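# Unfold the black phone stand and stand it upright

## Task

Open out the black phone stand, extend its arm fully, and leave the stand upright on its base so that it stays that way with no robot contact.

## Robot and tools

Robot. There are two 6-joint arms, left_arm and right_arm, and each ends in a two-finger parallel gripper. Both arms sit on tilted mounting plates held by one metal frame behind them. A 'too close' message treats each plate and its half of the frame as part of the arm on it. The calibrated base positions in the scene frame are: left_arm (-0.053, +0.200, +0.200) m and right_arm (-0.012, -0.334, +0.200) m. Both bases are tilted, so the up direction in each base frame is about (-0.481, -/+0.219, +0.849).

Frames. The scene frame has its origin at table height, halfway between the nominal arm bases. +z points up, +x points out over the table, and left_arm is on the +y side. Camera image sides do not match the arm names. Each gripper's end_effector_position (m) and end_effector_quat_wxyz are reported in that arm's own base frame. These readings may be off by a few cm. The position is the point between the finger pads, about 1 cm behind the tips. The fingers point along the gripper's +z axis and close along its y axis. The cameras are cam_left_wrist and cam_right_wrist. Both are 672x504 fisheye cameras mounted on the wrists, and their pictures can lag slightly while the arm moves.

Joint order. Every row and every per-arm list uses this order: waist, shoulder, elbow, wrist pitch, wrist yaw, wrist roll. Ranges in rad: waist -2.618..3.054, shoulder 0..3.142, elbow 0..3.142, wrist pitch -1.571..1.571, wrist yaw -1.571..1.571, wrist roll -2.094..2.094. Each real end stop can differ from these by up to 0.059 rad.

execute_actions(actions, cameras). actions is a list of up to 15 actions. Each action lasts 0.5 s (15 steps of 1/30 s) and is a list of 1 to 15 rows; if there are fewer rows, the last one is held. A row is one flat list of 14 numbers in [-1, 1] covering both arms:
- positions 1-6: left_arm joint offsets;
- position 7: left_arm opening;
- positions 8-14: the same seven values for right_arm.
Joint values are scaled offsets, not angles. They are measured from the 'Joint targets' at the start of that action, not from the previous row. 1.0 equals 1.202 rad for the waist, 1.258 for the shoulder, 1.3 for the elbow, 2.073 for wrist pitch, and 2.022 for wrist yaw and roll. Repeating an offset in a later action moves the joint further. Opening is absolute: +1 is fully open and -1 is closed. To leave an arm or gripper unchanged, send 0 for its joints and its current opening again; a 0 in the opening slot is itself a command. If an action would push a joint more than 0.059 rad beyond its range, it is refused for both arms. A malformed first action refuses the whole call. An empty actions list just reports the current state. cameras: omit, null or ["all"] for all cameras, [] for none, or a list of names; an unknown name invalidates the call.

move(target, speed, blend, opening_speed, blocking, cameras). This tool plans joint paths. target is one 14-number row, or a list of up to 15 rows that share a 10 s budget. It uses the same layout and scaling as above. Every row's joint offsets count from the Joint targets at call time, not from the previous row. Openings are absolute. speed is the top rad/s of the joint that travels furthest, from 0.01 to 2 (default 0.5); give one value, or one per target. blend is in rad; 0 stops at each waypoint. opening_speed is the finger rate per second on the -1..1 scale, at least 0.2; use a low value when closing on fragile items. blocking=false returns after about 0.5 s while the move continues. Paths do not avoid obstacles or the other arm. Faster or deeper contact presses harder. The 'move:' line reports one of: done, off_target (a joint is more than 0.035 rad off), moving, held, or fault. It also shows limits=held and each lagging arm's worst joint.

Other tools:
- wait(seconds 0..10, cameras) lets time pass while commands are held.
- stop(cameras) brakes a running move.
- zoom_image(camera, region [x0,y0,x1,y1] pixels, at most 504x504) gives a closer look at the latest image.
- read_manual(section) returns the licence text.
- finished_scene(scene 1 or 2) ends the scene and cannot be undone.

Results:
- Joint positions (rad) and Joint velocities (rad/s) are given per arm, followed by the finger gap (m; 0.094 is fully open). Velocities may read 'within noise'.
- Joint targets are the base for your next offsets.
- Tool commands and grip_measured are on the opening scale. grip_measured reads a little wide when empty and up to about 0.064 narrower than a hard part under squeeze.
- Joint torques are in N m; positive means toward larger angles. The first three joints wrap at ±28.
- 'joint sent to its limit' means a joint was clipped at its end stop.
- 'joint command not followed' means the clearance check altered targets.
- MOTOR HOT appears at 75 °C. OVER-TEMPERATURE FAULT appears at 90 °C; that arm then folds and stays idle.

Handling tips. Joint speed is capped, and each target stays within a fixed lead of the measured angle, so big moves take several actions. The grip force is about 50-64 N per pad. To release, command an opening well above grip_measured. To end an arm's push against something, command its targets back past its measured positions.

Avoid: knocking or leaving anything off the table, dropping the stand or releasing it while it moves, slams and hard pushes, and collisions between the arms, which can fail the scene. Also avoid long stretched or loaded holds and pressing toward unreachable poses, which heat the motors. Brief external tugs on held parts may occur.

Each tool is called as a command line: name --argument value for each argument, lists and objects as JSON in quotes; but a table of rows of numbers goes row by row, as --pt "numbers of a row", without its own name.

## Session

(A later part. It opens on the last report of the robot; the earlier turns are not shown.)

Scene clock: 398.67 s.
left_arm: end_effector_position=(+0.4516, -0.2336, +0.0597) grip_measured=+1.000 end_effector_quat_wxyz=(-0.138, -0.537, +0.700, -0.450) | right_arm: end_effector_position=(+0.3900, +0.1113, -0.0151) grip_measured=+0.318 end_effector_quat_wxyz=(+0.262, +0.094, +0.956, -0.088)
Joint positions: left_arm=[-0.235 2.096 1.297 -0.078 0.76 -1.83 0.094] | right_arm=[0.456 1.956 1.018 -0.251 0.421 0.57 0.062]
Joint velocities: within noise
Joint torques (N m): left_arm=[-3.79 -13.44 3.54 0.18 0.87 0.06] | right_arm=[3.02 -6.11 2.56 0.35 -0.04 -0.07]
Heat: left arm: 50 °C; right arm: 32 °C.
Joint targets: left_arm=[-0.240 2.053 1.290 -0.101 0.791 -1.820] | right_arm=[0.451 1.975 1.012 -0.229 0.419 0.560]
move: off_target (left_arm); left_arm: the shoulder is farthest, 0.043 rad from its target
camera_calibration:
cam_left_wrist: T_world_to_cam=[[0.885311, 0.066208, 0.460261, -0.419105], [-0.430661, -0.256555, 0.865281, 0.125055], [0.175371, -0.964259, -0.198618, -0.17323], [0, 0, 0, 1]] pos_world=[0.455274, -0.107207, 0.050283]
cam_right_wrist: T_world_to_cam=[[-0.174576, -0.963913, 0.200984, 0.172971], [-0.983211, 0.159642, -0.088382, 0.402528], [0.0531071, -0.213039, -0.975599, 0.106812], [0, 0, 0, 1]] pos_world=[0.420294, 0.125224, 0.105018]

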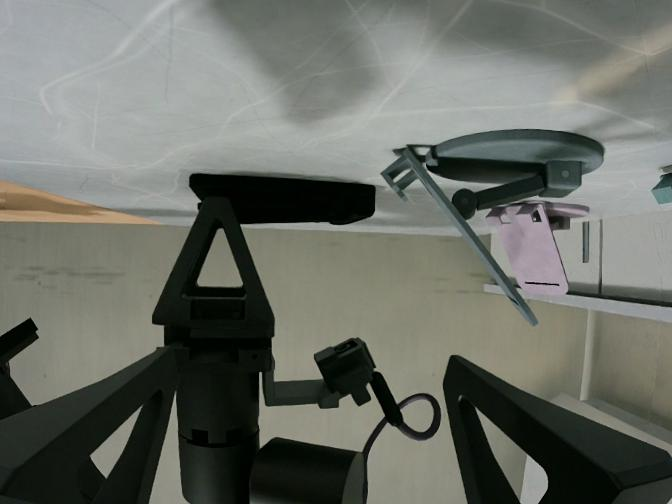

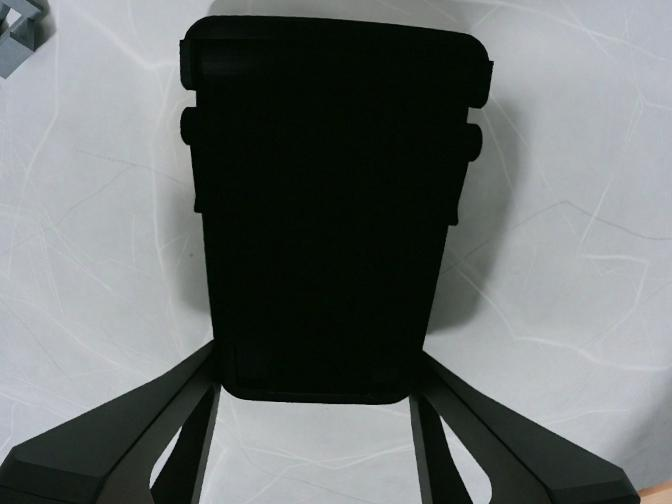

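move --target '[0,0,0,0,0,0,1,0.04,-0.1,0.002,-0.073,0.01,0.027,0.25]' --speed 0.15

zoom_image --camera "cam_left_wrist" --region '[160, 140, 400, 320]'

Scene clock: 409.07 s.
left_arm: end_effector_position=(+0.4516, -0.2336, +0.0597) grip_measured=+1.000 end_effector_quat_wxyz=(-0.138, -0.537, +0.700, -0.450) | right_arm: end_effector_position=(+0.3746, +0.1120, +0.0053) grip_measured=+0.317 end_effector_quat_wxyz=(+0.251, +0.098, +0.959, -0.090)
Joint positions: left_arm=[-0.235 2.096 1.297 -0.078 0.76 -1.83 0.094] | right_arm=[0.476 1.877 1.018 -0.364 0.422 0.604 0.062]
Joint velocities: within noise
Joint torques (N m): left_arm=[-3.79 -13.45 3.56 0.19 0.87 0.06] | right_arm=[5.09 -9.37 3.15 -0.04 0.16 0.07]
Heat: left arm: 50 °C; right arm: 32 °C.
Joint targets: left_arm=[-0.240 2.053 1.290 -0.101 0.791 -1.820] | right_arm=[0.499 1.849 1.014 -0.380 0.440 0.614]
move: off_target (left_arm); left_arm: the shoulder is farthest, 0.043 rad from its target
camera_calibration:
cam_left_wrist: T_world_to_cam=[[0.885311, 0.066208, 0.460261, -0.419105], [-0.430661, -0.256555, 0.865281, 0.125055], [0.175371, -0.964259, -0.198618, -0.17323], [0, 0, 0, 1]] pos_world=[0.455274, -0.107207, 0.050283]
cam_right_wrist: T_world_to_cam=[[-0.179111, -0.962171, 0.205294, 0.168355], [-0.983385, 0.168825, -0.0667191, 0.387975], [0.0295365, -0.213833, -0.976424, 0.13656], [0, 0, 0, 1]] pos_world=[0.40765, 0.125688, 0.124664]

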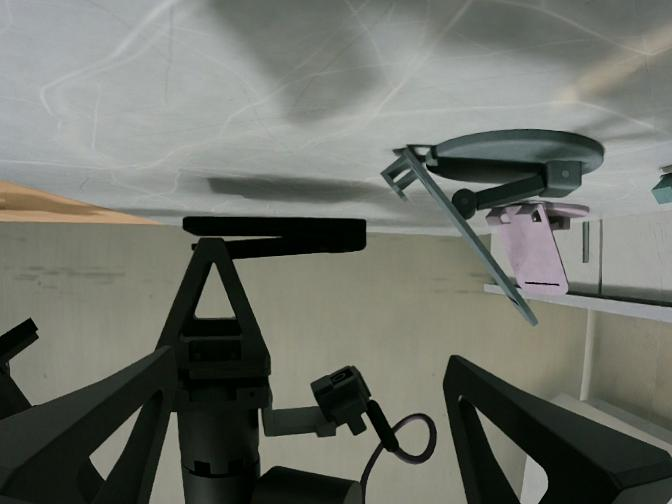

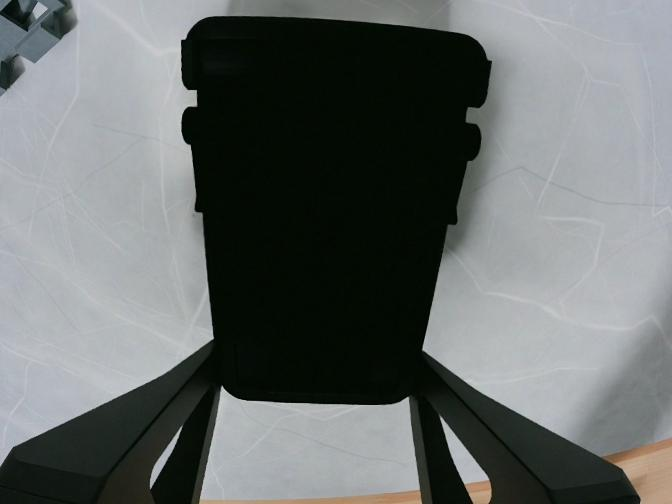

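Scaled by 2.100 from the camera's 672x504 image, which has a finer 960x720 frame.

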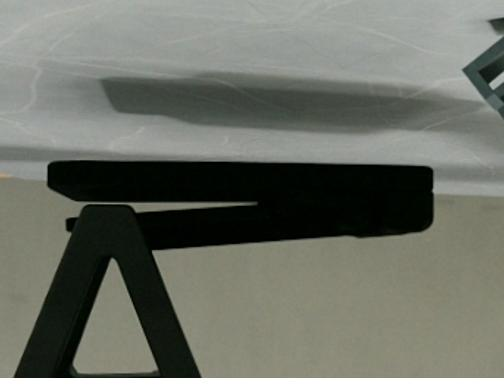

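move --target '[0,0,0,0,0,0,1,0.074,-0.123,0.034,-0.114,0.013,0.044,0.25]' --speed 0.25

zoom_image --camera "cam_left_wrist" --region '[130, 200, 430, 400]'

Scene clock: 423.67 s.
left_arm: end_effector_position=(+0.4516, -0.2336, +0.0597) grip_measured=+1.000 end_effector_quat_wxyz=(-0.138, -0.537, +0.700, -0.450) | right_arm: end_effector_position=(+0.3390, +0.1252, +0.0509) grip_measured=+0.317 end_effector_quat_wxyz=(+0.243, +0.093, +0.961, -0.095)
Joint positions: left_arm=[-0.235 2.096 1.297 -0.078 0.76 -1.83 0.094] | right_arm=[0.566 1.72 1.04 -0.601 0.449 0.693 0.062]
Joint velocities: within noise
Joint torques (N m): left_arm=[-3.79 -13.45 3.54 0.19 0.87 0.06] | right_arm=[4.83 -8.55 6.01 -0.05 0.16 0.08]
Heat: left arm: 51 °C; right arm: 33 °C.
Joint targets: left_arm=[-0.240 2.053 1.290 -0.101 0.791 -1.820] | right_arm=[0.588 1.695 1.059 -0.616 0.466 0.703]
move: off_target (left_arm); left_arm: the shoulder is farthest, 0.043 rad from its target
camera_calibration:
cam_left_wrist: T_world_to_cam=[[0.885311, 0.066208, 0.460261, -0.419105], [-0.430661, -0.256555, 0.865281, 0.125055], [0.175371, -0.964259, -0.198618, -0.17323], [0, 0, 0, 1]] pos_world=[0.455274, -0.107207, 0.050283]
cam_right_wrist: T_world_to_cam=[[-0.169739, -0.961088, 0.217941, 0.161355], [-0.985403, 0.162605, -0.0503976, 0.354443], [0.0129983, -0.223314, -0.97466, 0.191694], [0, 0, 0, 1]] pos_world=[0.374166, 0.14025, 0.169534]

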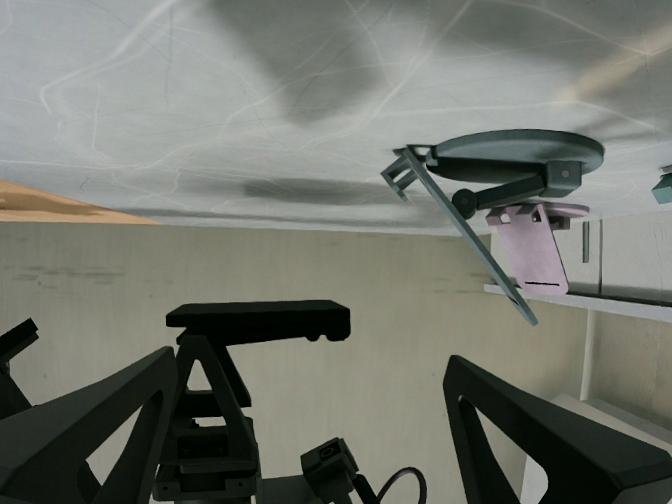

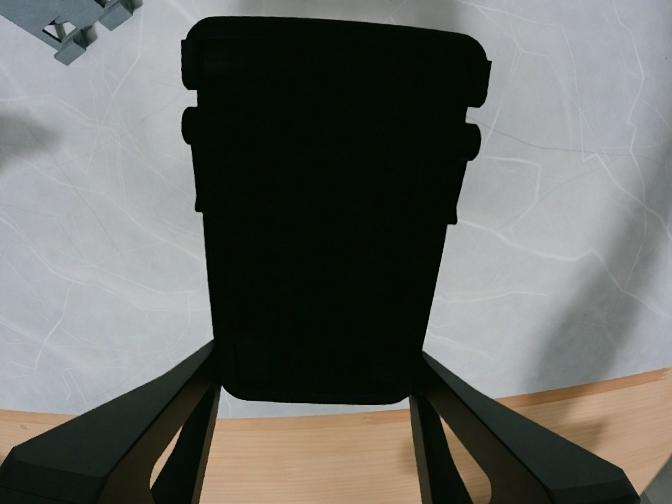

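Scaled by 1.680 from the camera's 672x504 image, which has a finer 960x720 frame.

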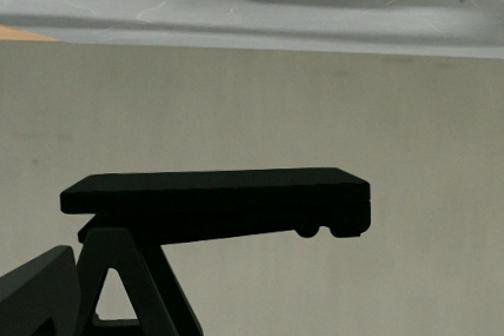

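move --pt "0.058 0.157 0.182 -0.169 0.249 0.948 1 0 0 0 0 0 0 0.25" --pt "0.058 0.157 0.182 -0.169 0.249 0.948 1 0.251 0.083 0.008 -0.019 0.042 0.152 0.25" --speed '[0.8,0.3]'

Scene clock: 480.47 s.
left_arm: end_effector_position=(+0.4200, -0.2420, +0.0989) grip_measured=+1.000 end_effector_quat_wxyz=(+0.140, +0.217, +0.771, -0.582) | right_arm: end_effector_position=(+0.2873, +0.2021, +0.0353) grip_measured=+0.317 end_effector_quat_wxyz=(+0.265, +0.087, +0.957, -0.082)
Joint positions: left_arm=[-0.168 2.22 1.507 -0.443 1.255 0.078 0.094] | right_arm=[0.87 1.786 1.044 -0.639 0.531 1 0.062]
Joint velocities: within noise
Joint torques (N m): left_arm=[-3.58 -8.42 5.85 -0.08 1.04 0.16] | right_arm=[5.33 -5.14 6.9 0 0.21 0.07]
Heat: left arm: 50 °C; right arm: 33 °C.
Joint targets: left_arm=[-0.170 2.250 1.527 -0.451 1.294 0.097] | right_arm=[0.890 1.799 1.069 -0.656 0.551 1.011]
move: off_target (left_arm); left_arm: the wrist yaw is farthest, 0.039 rad from its target
camera_calibration:
cam_left_wrist: T_world_to_cam=[[-0.432229, -0.191065, 0.88129, 0.040834], [-0.797696, 0.536783, -0.274854, 0.534292], [-0.420547, -0.821802, -0.384425, 0.135039], [0, 0, 0, 1]] pos_world=[0.500642, -0.168021, 0.162778]
cam_right_wrist: T_world_to_cam=[[-0.158237, -0.968317, 0.193191, 0.228894], [-0.985533, 0.142854, -0.0912002, 0.295625], [0.0607126, -0.204827, -0.976913, 0.176993], [0, 0, 0, 1]] pos_world=[0.316822, 0.215663, 0.155648]

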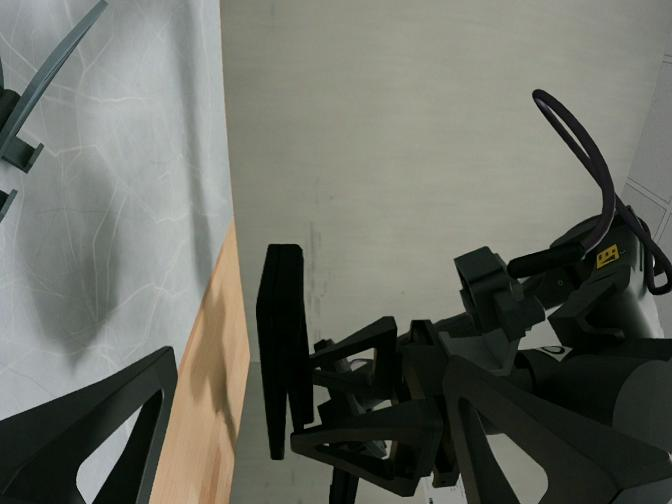

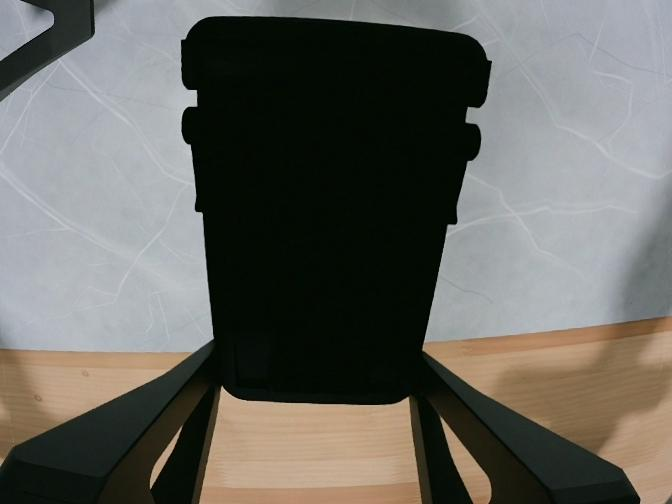

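zoom_image --camera "cam_left_wrist" --region '[230, 230, 350, 470]'

Scaled by 2.100 from the camera's 672x504 image, which has a finer 960x720 frame.

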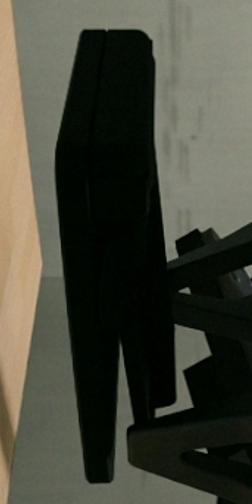

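move --target '[-0.106,0.064,-0.052,0.210,-0.029,-0.160,1,0,0,0,0,0,0,0.25]' --speed 0.25

Scene clock: 501.67 s.
left_arm: end_effector_position=(+0.4215, -0.2954, +0.0744) grip_measured=+1.000 end_effector_quat_wxyz=(+0.130, +0.216, +0.761, -0.598) | right_arm: end_effector_position=(+0.2873, +0.2021, +0.0353) grip_measured=+0.317 end_effector_quat_wxyz=(+0.265, +0.088, +0.957, -0.081)
Joint positions: left_arm=[-0.28 2.302 1.464 -0.04 1.239 -0.23 0.094] | right_arm=[0.87 1.786 1.044 -0.639 0.531 1.001 0.062]
Joint velocities: within noise
Joint torques (N m): left_arm=[-5.7 -8.44 3.51 0.53 0.56 0] | right_arm=[5.33 -5.14 6.89 0 0.2 0.06]
Heat: left arm: 46 °C; right arm: 32 °C.
Joint targets: left_arm=[-0.298 2.331 1.459 -0.016 1.235 -0.227] | right_arm=[0.890 1.799 1.069 -0.656 0.551 1.011]
move: done
camera_calibration:
cam_left_wrist: T_world_to_cam=[[-0.416767, -0.152963, 0.896051, 0.0564726], [-0.792727, 0.543554, -0.275921, 0.557402], [-0.444847, -0.825319, -0.347793, 0.0888729], [0, 0, 0, 1]] pos_world=[0.504938, -0.220991, 0.134106]
cam_right_wrist: T_world_to_cam=[[-0.159554, -0.968257, 0.19241, 0.229287], [-0.985318, 0.144203, -0.0913975, 0.295298], [0.0607501, -0.204168, -0.977049, 0.176854], [0, 0, 0, 1]] pos_world=[0.316802, 0.215534, 0.155668]

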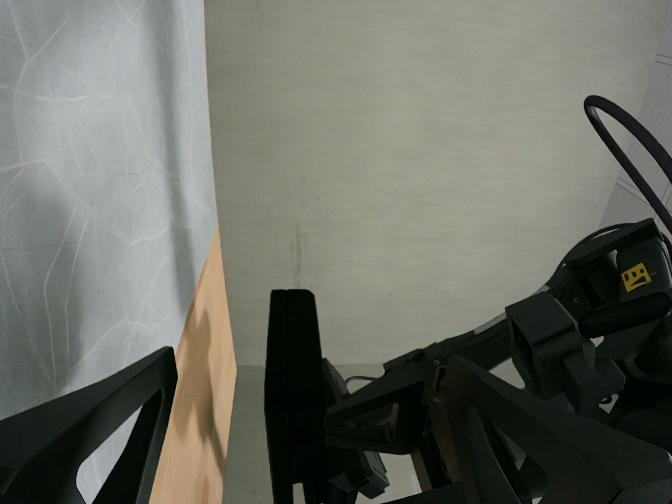

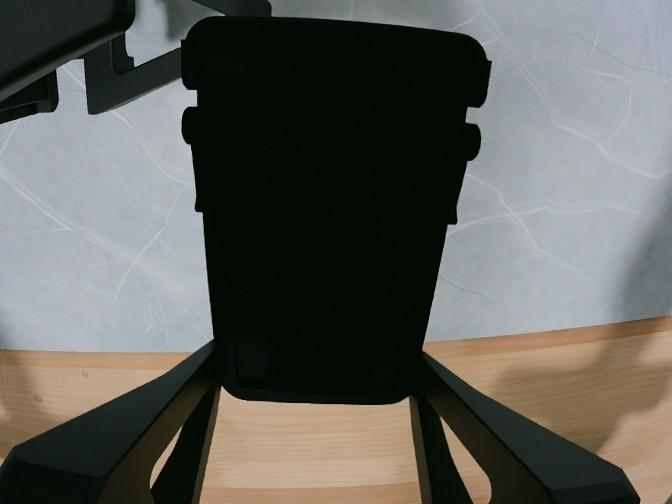

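move --target '[-0.008,0.002,-0.034,0.035,-0.002,-0.013,1,0,0,0,0,0,0,0.25]' --speed 0.2

Scene clock: 522.60 s.
left_arm: end_effector_position=(+0.4161, -0.2975, +0.0670) grip_measured=+1.000 end_effector_quat_wxyz=(+0.132, +0.216, +0.760, -0.599) | right_arm: end_effector_position=(+0.2873, +0.2021, +0.0353) grip_measured=+0.317 end_effector_quat_wxyz=(+0.265, +0.088, +0.957, -0.081)
Joint positions: left_arm=[-0.288 2.302 1.419 0.032 1.234 -0.256 0.094] | right_arm=[0.87 1.786 1.044 -0.639 0.531 1.001 0.062]
Joint velocities: within noise
Joint torques (N m): left_arm=[-5.85 -8.1 3.34 0.57 0.56 -0.01] | right_arm=[5.33 -5.14 6.9 0.01 0.2 0.06]
Heat: left arm: 44 °C; right arm: 32 °C.
Joint targets: left_arm=[-0.307 2.333 1.415 0.056 1.231 -0.253] | right_arm=[0.890 1.799 1.069 -0.656 0.551 1.011]
move: done
camera_calibration:
cam_left_wrist: T_world_to_cam=[[-0.418534, -0.151206, 0.895526, 0.0618594], [-0.793086, 0.541323, -0.279257, 0.551909], [-0.442543, -0.827107, -0.346481, 0.0806524], [0, 0, 0, 1]] pos_world=[0.499294, -0.222699, 0.126672]
cam_right_wrist: T_world_to_cam=[[-0.159554, -0.968257, 0.19241, 0.229287], [-0.985318, 0.144203, -0.0913975, 0.295298], [0.0607501, -0.204168, -0.977049, 0.176854], [0, 0, 0, 1]] pos_world=[0.316802, 0.215534, 0.155668]

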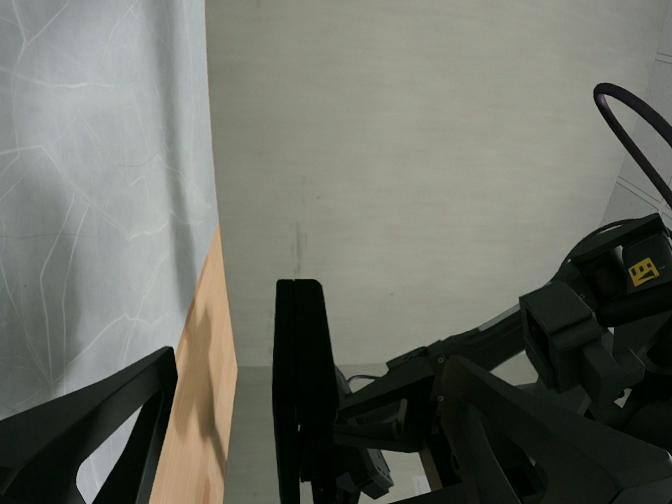

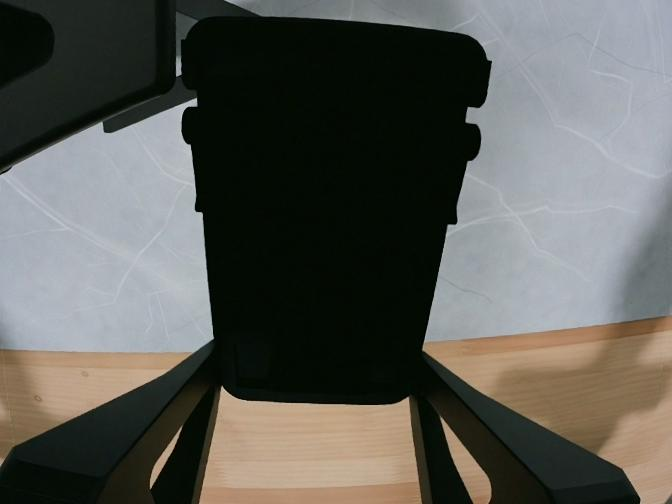

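move --target '[0,0.006,0,0,0,0,-0.7,0,0,0,0,0,0,0.25]' --opening_speed 0.5

zoom_image --camera "cam_left_wrist" --region '[200, 250, 450, 504]'

Scene clock: 536.10 s.
left_arm: end_effector_position=(+0.4156, -0.2980, +0.0621) grip_measured=-0.565 end_effector_quat_wxyz=(+0.127, +0.213, +0.762, -0.599) | right_arm: end_effector_position=(+0.2867, +0.2007, +0.0354) grip_measured=+0.317 end_effector_quat_wxyz=(+0.264, +0.087, +0.957, -0.085)
Joint positions: left_arm=[-0.289 2.313 1.419 0.035 1.232 -0.261 0.02] | right_arm=[0.87 1.786 1.044 -0.645 0.534 1.001 0.062]
Joint velocities: within noise
Joint torques (N m): left_arm=[-5.65 -8.28 3.29 0.55 0.57 0.04] | right_arm=[5.31 -5.12 6.87 0.05 0.16 0.05]
Heat: left arm: 43 °C; right arm: 32 °C.
Joint targets: left_arm=[-0.307 2.341 1.415 0.056 1.231 -0.253] | right_arm=[0.890 1.799 1.069 -0.656 0.551 1.011]
move: done
camera_calibration:
cam_left_wrist: T_world_to_cam=[[-0.40814, -0.154663, 0.899723, 0.0603417], [-0.796564, 0.541803, -0.268208, 0.551293], [-0.445991, -0.826153, -0.344331, 0.0798671], [0, 0, 0, 1]] pos_world=[0.499388, -0.223378, 0.121071]
cam_right_wrist: T_world_to_cam=[[-0.159782, -0.966867, 0.199093, 0.227416], [-0.985386, 0.144161, -0.0907264, 0.294966], [0.059019, -0.21068, -0.975772, 0.178383], [0, 0, 0, 1]] pos_world=[0.316465, 0.21494, 0.155545]

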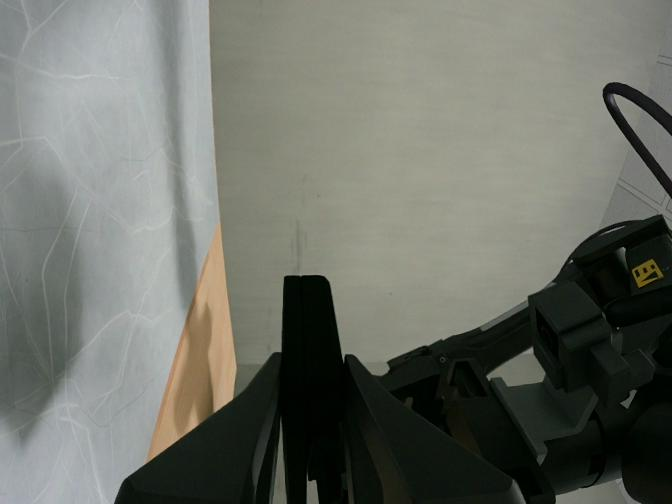

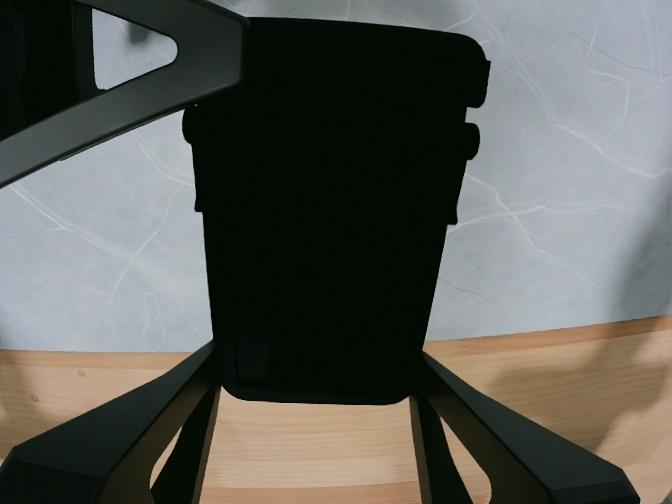

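Scaled by 1.984 from the camera's 672x504 image, which has a finer 960x720 frame.

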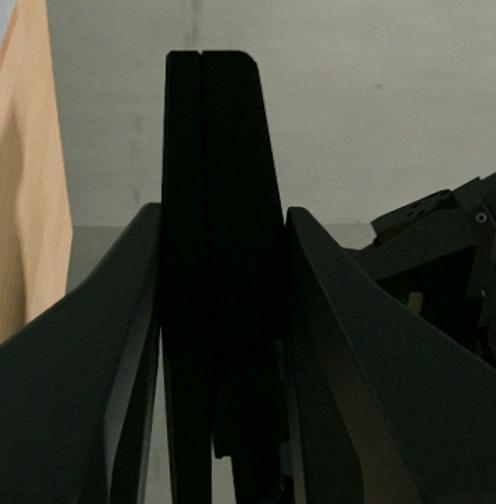

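move --target '[0,0,0,0,0,0,-0.7,0,0,0,0,0,0,0.9]' --opening_speed 0.5

Scene clock: 541.17 s.
left_arm: end_effector_position=(+0.4173, -0.2976, +0.0603) grip_measured=-0.566 end_effector_quat_wxyz=(+0.129, +0.210, +0.766, -0.594) | right_arm: end_effector_position=(+0.2881, +0.2023, +0.0370) grip_measured=+0.898 end_effector_quat_wxyz=(+0.266, +0.088, +0.956, -0.082)
Joint positions: left_arm=[-0.289 2.313 1.419 0.035 1.219 -0.262 0.02] | right_arm=[0.87 1.786 1.05 -0.645 0.534 1.001 0.089]
Joint velocities: within noise
Joint torques (N m): left_arm=[-5.64 -8.27 3.29 0.54 0.73 0.05] | right_arm=[5.34 -5.15 6.34 0.06 0.16 0.05]
Heat: left arm: 43 °C; right arm: 32 °C.
Joint targets: left_arm=[-0.307 2.341 1.415 0.056 1.231 -0.253] | right_arm=[0.890 1.799 1.069 -0.656 0.551 1.011]
move: done
camera_calibration:
cam_left_wrist: T_world_to_cam=[[-0.407967, -0.167579, 0.897485, 0.0588819], [-0.801249, 0.53696, -0.263959, 0.552228], [-0.43768, -0.826795, -0.353335, 0.0772043], [0, 0, 0, 1]] pos_world=[0.500285, -0.222825, 0.120199]
cam_right_wrist: T_world_to_cam=[[-0.16056, -0.967789, 0.193922, 0.229456], [-0.985021, 0.144594, -0.0939468, 0.296136], [0.0628807, -0.206101, -0.976508, 0.178203], [0, 0, 0, 1]] pos_world=[0.317336, 0.215973, 0.157341]

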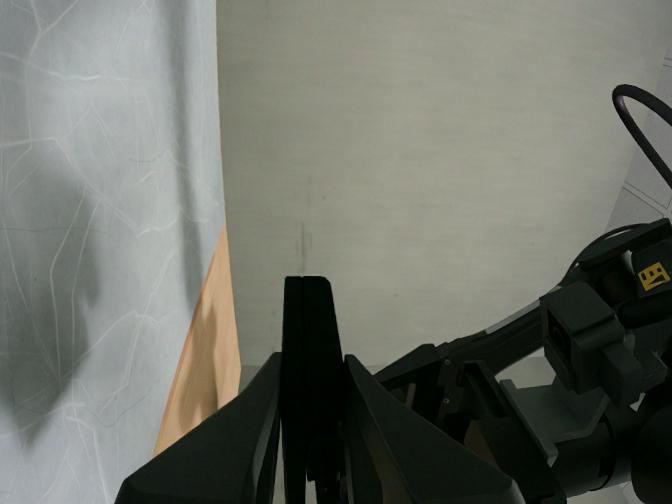

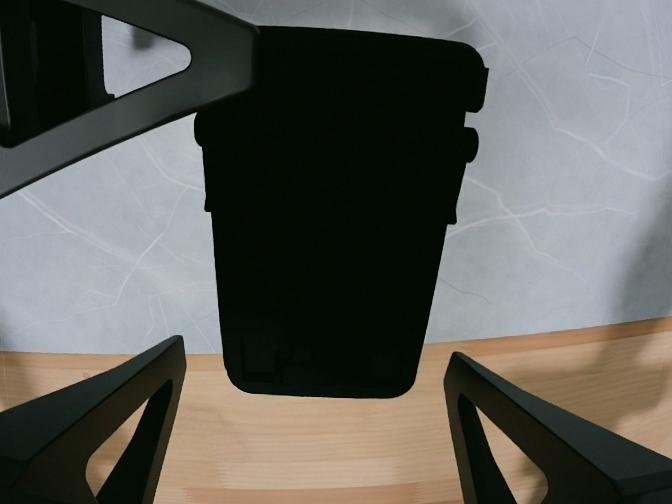

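move --target '[0,0,0,0,0,0,-0.7,0.110,-0.079,0.135,-0.185,0.001,0.086,0.9]' --speed 0.3 --cameras '["cam_right_wrist"]'

zoom_image --camera "cam_right_wrist" --region '[200, 100, 500, 400]'

Scene clock: 553.10 s.
left_arm: end_effector_position=(+0.4173, -0.2976, +0.0603) grip_measured=-0.566 end_effector_quat_wxyz=(+0.129, +0.210, +0.766, -0.594) | right_arm: end_effector_position=(+0.2464, +0.2165, +0.0925) grip_measured=+0.898 end_effector_quat_wxyz=(+0.246, +0.091, +0.960, -0.101)
Joint positions: left_arm=[-0.289 2.313 1.419 0.035 1.219 -0.262 0.02] | right_arm=[0.999 1.722 1.225 -1.021 0.536 1.173 0.089]
Joint velocities: within noise
Joint torques (N m): left_arm=[-5.65 -8.27 3.28 0.55 0.73 0.05] | right_arm=[5.5 -7.21 6.98 -0.08 0.16 0.07]
Heat: left arm: 43 °C; right arm: 32 °C.
Joint targets: left_arm=[-0.307 2.341 1.415 0.056 1.231 -0.253] | right_arm=[1.022 1.700 1.244 -1.039 0.553 1.185]
move: done
camera_calibration:
cam_right_wrist: T_world_to_cam=[[-0.169012, -0.95861, 0.229132, 0.222619], [-0.985451, 0.160133, -0.0569461, 0.251564], [0.0178976, -0.235423, -0.971728, 0.255013], [0, 0, 0, 1]] pos_world=[0.280965, 0.233157, 0.21112]
Images, in order (width x height): cam_right_wrist 672x504.

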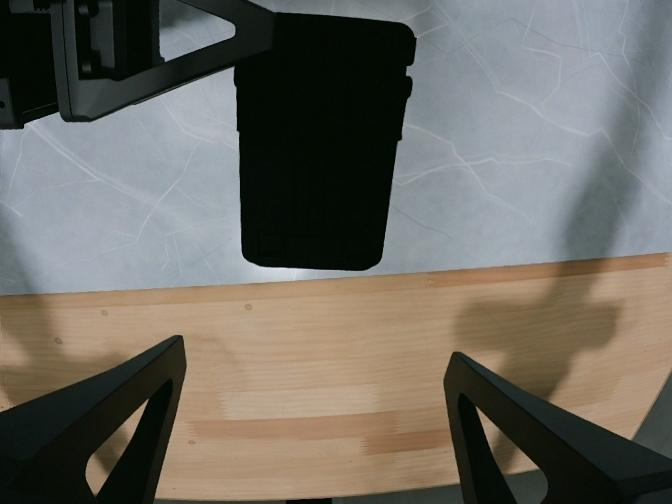

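Scaled by 1.680 from the camera's 672x504 image, which has a finer 960x720 frame.

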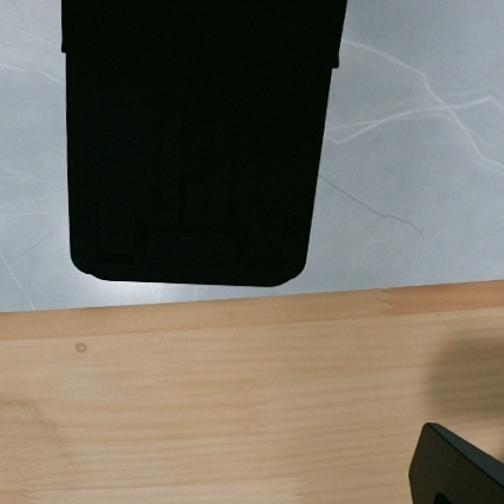

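move --target '[0,0,0,0,0,0.06,-0.7,0,0,0,0,0,0,0.9]' --speed 0.3 --cameras '["cam_right_wrist"]'

zoom_image --camera "cam_right_wrist" --region '[200, 0, 460, 300]'

Scene clock: 565.13 s.
left_arm: end_effector_position=(+0.4173, -0.2976, +0.0603) grip_measured=-0.566 end_effector_quat_wxyz=(+0.163, +0.254, +0.752, -0.586) | right_arm: end_effector_position=(+0.2462, +0.2163, +0.0925) grip_measured=+0.898 end_effector_quat_wxyz=(+0.246, +0.091, +0.960, -0.101)
Joint positions: left_arm=[-0.289 2.313 1.419 0.035 1.219 -0.147 0.02] | right_arm=[0.999 1.722 1.225 -1.022 0.536 1.175 0.089]
Joint velocities: within noise
Joint torques (N m): left_arm=[-5.64 -8.28 3.28 0.55 0.73 0.11] | right_arm=[5.5 -7.21 6.98 -0.08 0.16 0.06]
Heat: left arm: 43 °C; right arm: 33 °C.
Joint targets: left_arm=[-0.307 2.341 1.415 0.056 1.231 -0.132] | right_arm=[1.022 1.700 1.244 -1.039 0.553 1.185]
move: done
camera_calibration:
cam_right_wrist: T_world_to_cam=[[-0.170168, -0.958251, 0.22978, 0.222463], [-0.985266, 0.161397, -0.0565836, 0.251074], [0.0171356, -0.236023, -0.971596, 0.255236], [0, 0, 0, 1]] pos_world=[0.280857, 0.232894, 0.211076]
Images, in order (width x height): cam_right_wrist 672x504.

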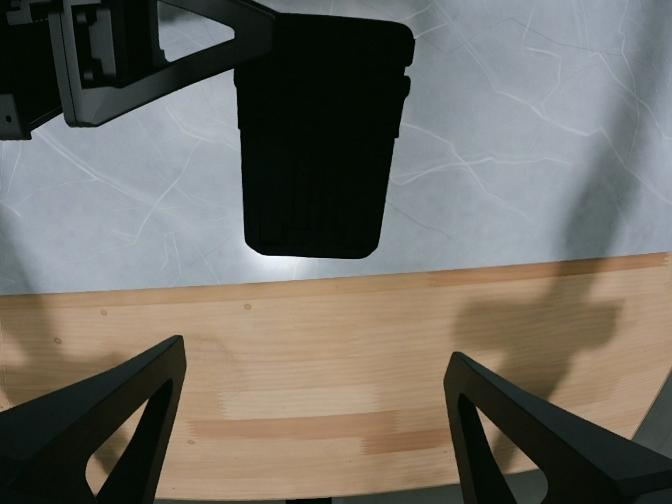

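Scaled by 1.680 from the camera's 672x504 image, which has a finer 960x720 frame.

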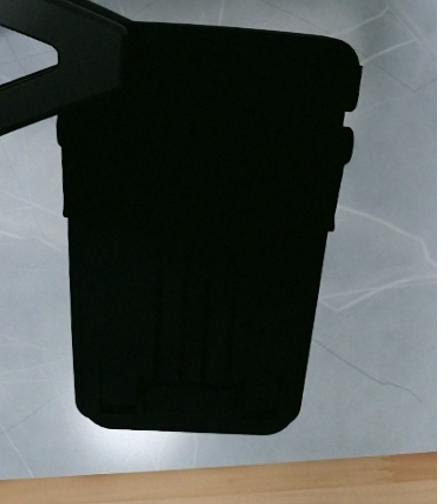

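move --target '[0,0,0,0,0,-0.06,-0.7,-0.110,0.079,-0.135,0.185,-0.001,-0.086,0.9]' --speed 0.25 --cameras '["cam_right_wrist"]'

Scene clock: 589.77 s.
left_arm: end_effector_position=(+0.4173, -0.2976, +0.0603) grip_measured=-0.567 end_effector_quat_wxyz=(+0.132, +0.214, +0.765, -0.593) | right_arm: end_effector_position=(+0.2843, +0.2105, +0.0432) grip_measured=+0.898 end_effector_quat_wxyz=(+0.267, +0.085, +0.957, -0.079)
Joint positions: left_arm=[-0.289 2.313 1.419 0.035 1.219 -0.253 0.02] | right_arm=[0.895 1.785 1.076 -0.677 0.536 1.021 0.089]
Joint velocities: within noise
Joint torques (N m): left_arm=[-5.65 -8.28 3.29 0.55 0.73 -0.05] | right_arm=[3.48 -5.03 4.14 0.37 0.14 -0.08]
Heat: left arm: 42 °C; right arm: 33 °C.
Joint targets: left_arm=[-0.307 2.341 1.415 0.056 1.231 -0.253] | right_arm=[0.890 1.799 1.069 -0.656 0.551 1.011]
move: done
camera_calibration:
cam_right_wrist: T_world_to_cam=[[-0.153811, -0.96998, 0.188362, 0.234429], [-0.985856, 0.137805, -0.0953846, 0.293564], [0.0665639, -0.200369, -0.977457, 0.183986], [0, 0, 0, 1]] pos_world=[0.313223, 0.223801, 0.163682]
Images, in order (width x height): cam_right_wrist 672x504.

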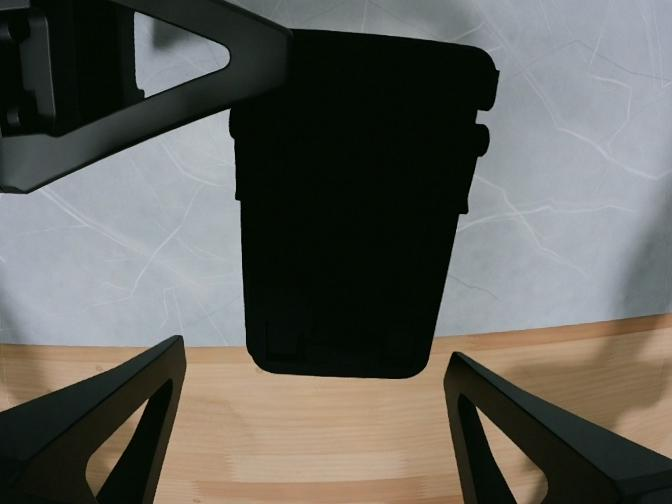

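move --target '[0,0,0,0,0,0,-0.7,-0.022,0.0,-0.026,0.016,-0.001,-0.01,0.9]' --speed 0.25 --cameras '["cam_right_wrist"]'

Scene clock: 596.03 s.
left_arm: end_effector_position=(+0.4173, -0.2976, +0.0603) grip_measured=-0.567 end_effector_quat_wxyz=(+0.132, +0.213, +0.765, -0.593) | right_arm: end_effector_position=(+0.2875, +0.2004, +0.0361) grip_measured=+0.898 end_effector_quat_wxyz=(+0.266, +0.088, +0.956, -0.084)
Joint positions: left_arm=[-0.289 2.313 1.419 0.035 1.219 -0.255 0.02] | right_arm=[0.869 1.785 1.044 -0.644 0.536 1.001 0.089]
Joint velocities: within noise
Joint torques (N m): left_arm=[-5.64 -8.28 3.28 0.54 0.73 -0.05] | right_arm=[3.37 -5 3.92 0.32 0.11 -0.08]
Heat: left arm: 42 °C; right arm: 33 °C.
Joint targets: left_arm=[-0.307 2.341 1.415 0.056 1.231 -0.253] | right_arm=[0.864 1.799 1.035 -0.623 0.549 0.990]
move: done
camera_calibration:
cam_right_wrist: T_world_to_cam=[[-0.16216, -0.966846, 0.197263, 0.227899], [-0.984834, 0.146077, -0.0936124, 0.295386], [0.0616932, -0.209452, -0.975871, 0.177944], [0, 0, 0, 1]] pos_world=[0.316885, 0.214465, 0.156346]
Images, in order (width x height): cam_right_wrist 672x504.

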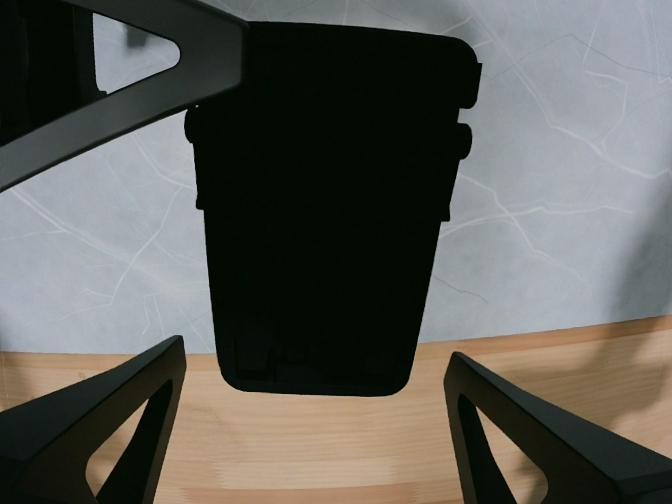

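move --target '[0,0,0,0,0,0,-0.7,0,0.008,0,0,0,0,0.9]' --speed 0.25 --cameras '[]'

move --target '[0,0,0,0,0,0,-0.7,0,0,0,0,0,0,0.25]' --opening_speed 0.5

Scene clock: 603.23 s.
left_arm: end_effector_position=(+0.4173, -0.2976, +0.0603) grip_measured=-0.567 end_effector_quat_wxyz=(+0.132, +0.213, +0.765, -0.593) | right_arm: end_effector_position=(+0.2873, +0.2002, +0.0337) grip_measured=+0.898 end_effector_quat_wxyz=(+0.264, +0.088, +0.957, -0.087)
Joint positions: left_arm=[-0.289 2.313 1.419 0.035 1.219 -0.255 0.02] | right_arm=[0.869 1.792 1.044 -0.642 0.536 1.001 0.089]
Joint velocities: within noise
Joint torques (N m): left_arm=[-5.64 -8.27 3.28 0.55 0.73 -0.05] | right_arm=[3.41 -4.92 3.88 0.33 0.12 -0.08]
Heat: left arm: 42 °C; right arm: 33 °C.
Joint targets: left_arm=[-0.307 2.341 1.415 0.056 1.231 -0.253] | right_arm=[0.864 1.809 1.035 -0.623 0.549 0.990]
move: done
No camera images: "cameras" was empty.

Scene clock: 604.73 s.
left_arm: end_effector_position=(+0.4174, -0.2977, +0.0605) grip_measured=-0.567 end_effector_quat_wxyz=(+0.132, +0.213, +0.765, -0.593) | right_arm: end_effector_position=(+0.2873, +0.2002, +0.0337) grip_measured=+0.315 end_effector_quat_wxyz=(+0.264, +0.087, +0.957, -0.087)
Joint positions: left_arm=[-0.289 2.313 1.419 0.037 1.219 -0.255 0.02] | right_arm=[0.869 1.792 1.044 -0.642 0.536 1 0.062]
Joint velocities: within noise
Joint torques (N m): left_arm=[-5.64 -8.29 3.29 0.54 0.73 -0.04] | right_arm=[3.4 -4.92 3.88 0.32 0.12 -0.07]
Heat: left arm: 42 °C; right arm: 33 °C.
Joint targets: left_arm=[-0.307 2.341 1.415 0.056 1.231 -0.253] | right_arm=[0.864 1.809 1.035 -0.623 0.549 0.990]
move: done
camera_calibration:
cam_left_wrist: T_world_to_cam=[[-0.416241, -0.166013, 0.893971, 0.0629485], [-0.7978, 0.538337, -0.271492, 0.55183], [-0.436186, -0.826216, -0.356523, 0.077021], [0, 0, 0, 1]] pos_world=[0.500047, -0.222984, 0.121003]
cam_right_wrist: T_world_to_cam=[[-0.160048, -0.965966, 0.203209, 0.227127], [-0.985416, 0.1443, -0.0901806, 0.29541], [0.0577884, -0.214679, -0.974974, 0.177722], [0, 0, 0, 1]] pos_world=[0.317183, 0.214923, 0.15376]

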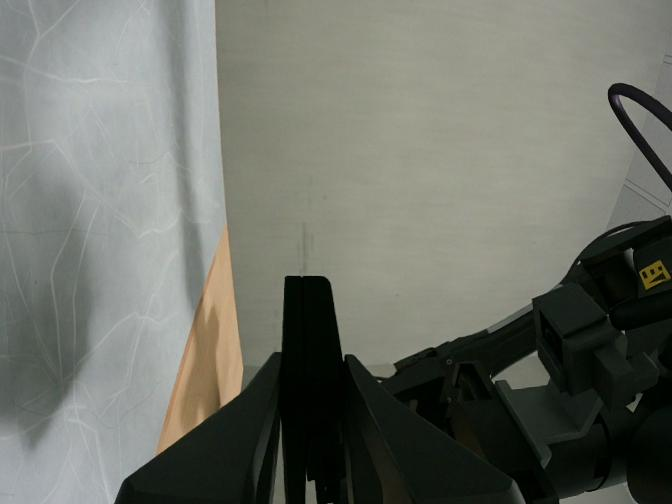

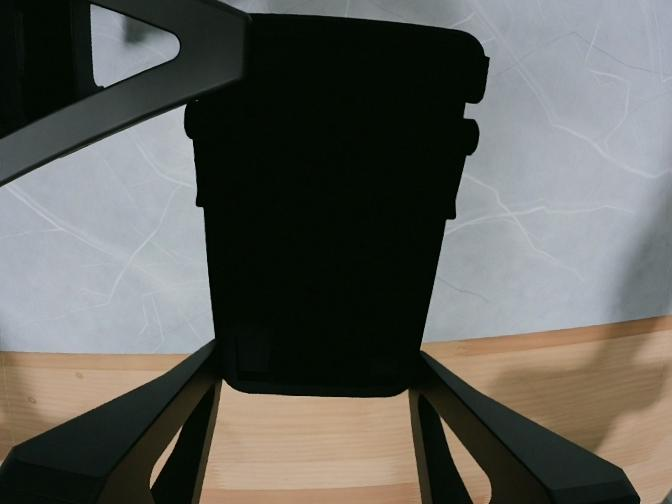

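move --target '[0,0,0,0,0,0,-0.7,-0.067,0.042,0.199,-0.1645,-0.113,-0.012,0.25]' --speed 0.12

zoom_image --camera "cam_left_wrist" --region '[200, 250, 450, 504]'

Scene clock: 613.00 s.
left_arm: end_effector_position=(+0.4143, -0.2994, +0.0628) grip_measured=-0.567 end_effector_quat_wxyz=(+0.114, +0.200, +0.764, -0.603) | right_arm: end_effector_position=(+0.2820, +0.2004, +0.0464) grip_measured=+0.312 end_effector_quat_wxyz=(+0.144, +0.092, +0.981, -0.091)
Joint positions: left_arm=[-0.292 2.313 1.419 0.037 1.237 -0.301 0.02] | right_arm=[0.787 1.855 1.261 -0.932 0.34 0.966 0.062]
Joint velocities: within noise
Joint torques (N m): left_arm=[-5.41 -8.27 3.29 0.53 0.52 0.52] | right_arm=[3.6 -6.38 7.57 -0.35 -0.3 -0.04]
Heat: left arm: 42 °C; right arm: 32 °C.
Joint targets: left_arm=[-0.307 2.341 1.415 0.056 1.231 -0.253] | right_arm=[0.783 1.862 1.294 -0.964 0.320 0.966]
move: off_target (left_arm); left_arm: the wrist roll is farthest, 0.048 rad from its target
camera_calibration:
cam_left_wrist: T_world_to_cam=[[-0.373001, -0.155053, 0.914784, 0.0433127], [-0.808292, 0.538393, -0.238323, 0.553156], [-0.45556, -0.828307, -0.326149, 0.0805133], [0, 0, 0, 1]] pos_world=[0.499945, -0.22441, 0.118467]
cam_right_wrist: T_world_to_cam=[[-0.135803, -0.965791, 0.220918, 0.216144], [-0.973358, 0.171643, 0.152027, 0.27119], [-0.184746, -0.194386, -0.963371, 0.2543], [0, 0, 0, 1]] pos_world=[0.340299, 0.211634, 0.156007]

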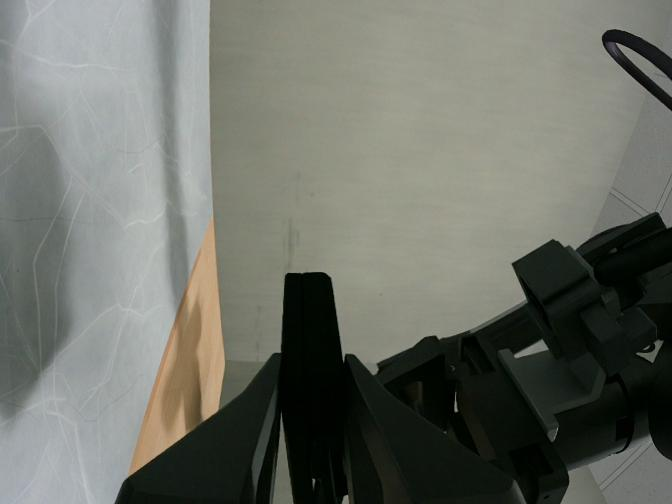

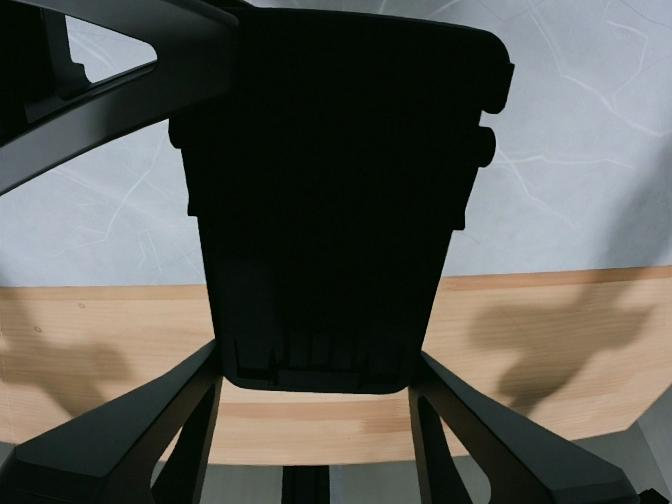

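Scaled by 1.984 from the camera's 672x504 image, which has a finer 960x720 frame.

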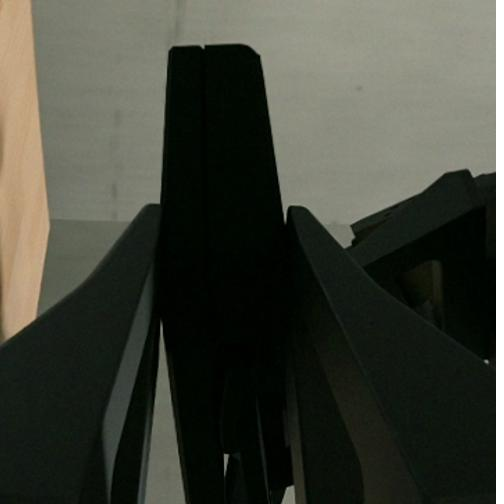

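zoom_image --camera "cam_right_wrist" --region '[190, 280, 450, 410]'

zoom_image --camera "cam_left_wrist" --region '[270, 400, 370, 504]'

Scaled by 1.938 from the camera's 672x504 image, which has a finer 960x720 frame.

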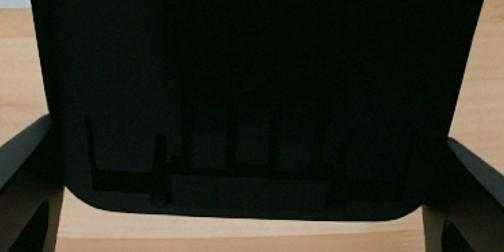

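Scaled by 4.846 from the camera's 672x504 image, which has a finer 960x720 frame.

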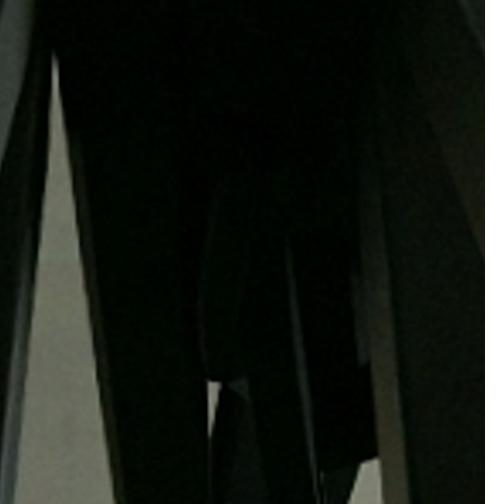

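move --target '[0,0,0,0,0,0.02,-0.75,-0.077,0.094,0.251,-0.167,-0.114,-0.033,0.22]' --speed 0.12

zoom_image --camera "cam_left_wrist" --region '[200, 250, 450, 504]'

Scene clock: 648.07 s.
left_arm: end_effector_position=(+0.4086, -0.3025, +0.0705) grip_measured=-0.567 end_effector_quat_wxyz=(+0.104, +0.207, +0.751, -0.618) | right_arm: end_effector_position=(+0.2747, +0.2025, +0.0677) grip_measured=+0.311 end_effector_quat_wxyz=(-0.004, +0.097, +0.991, -0.094)
Joint positions: left_arm=[-0.297 2.311 1.424 0.037 1.282 -0.307 0.02] | right_arm=[0.698 1.992 1.563 -1.283 0.126 0.902 0.062]
Joint velocities: within noise
Joint torques (N m): left_arm=[-5 -8.28 2.92 0.53 0.08 1.05] | right_arm=[3.73 -8.9 9.78 -0.66 -0.64 -0.07]
Heat: left arm: 42 °C; right arm: 33 °C.
Joint targets: left_arm=[-0.307 2.341 1.415 0.056 1.231 -0.213] | right_arm=[0.691 1.980 1.620 -1.310 0.090 0.899]
move: off_target (left_arm, right_arm); left_arm: the wrist roll is farthest, 0.094 rad from its target; right_arm: the elbow is farthest, 0.058 rad from its target
camera_calibration:
cam_left_wrist: T_world_to_cam=[[-0.36833, -0.112387, 0.922877, 0.0441002], [-0.792921, 0.556249, -0.248723, 0.551943], [-0.485396, -0.823381, -0.293997, 0.0892572], [0, 0, 0, 1]] pos_world=[0.497216, -0.228569, 0.122823]
cam_right_wrist: T_world_to_cam=[[-0.103656, -0.967002, 0.232727, 0.203164], [-0.880587, 0.198008, 0.430533, 0.210763], [-0.462408, -0.160309, -0.872055, 0.337052], [0, 0, 0, 1]] pos_world=[0.36251, 0.20876, 0.155906]

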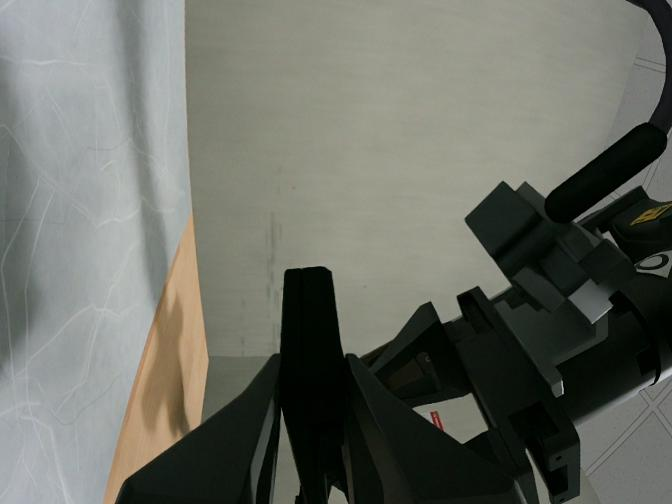

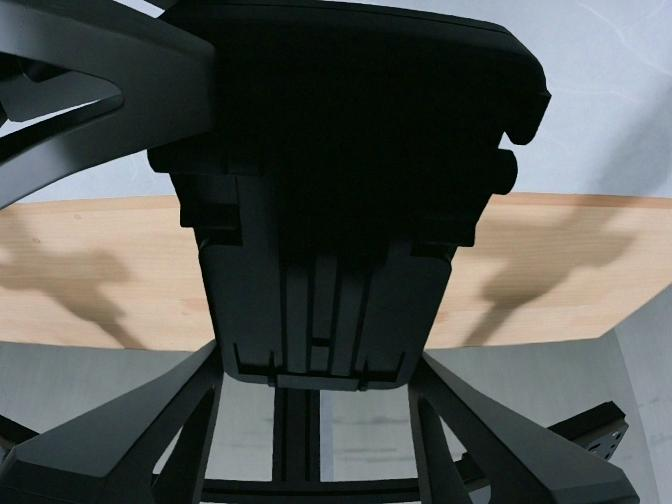

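Scaled by 1.984 from the camera's 672x504 image, which has a finer 960x720 frame.

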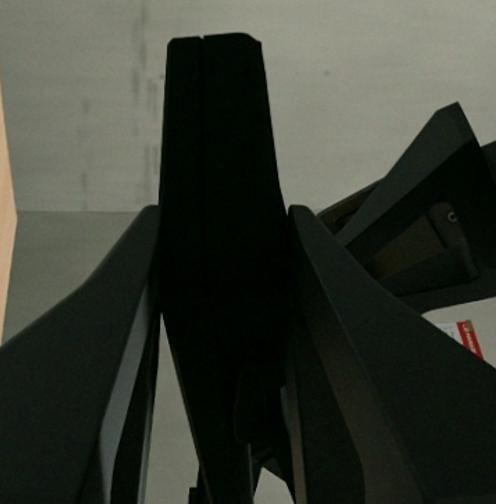

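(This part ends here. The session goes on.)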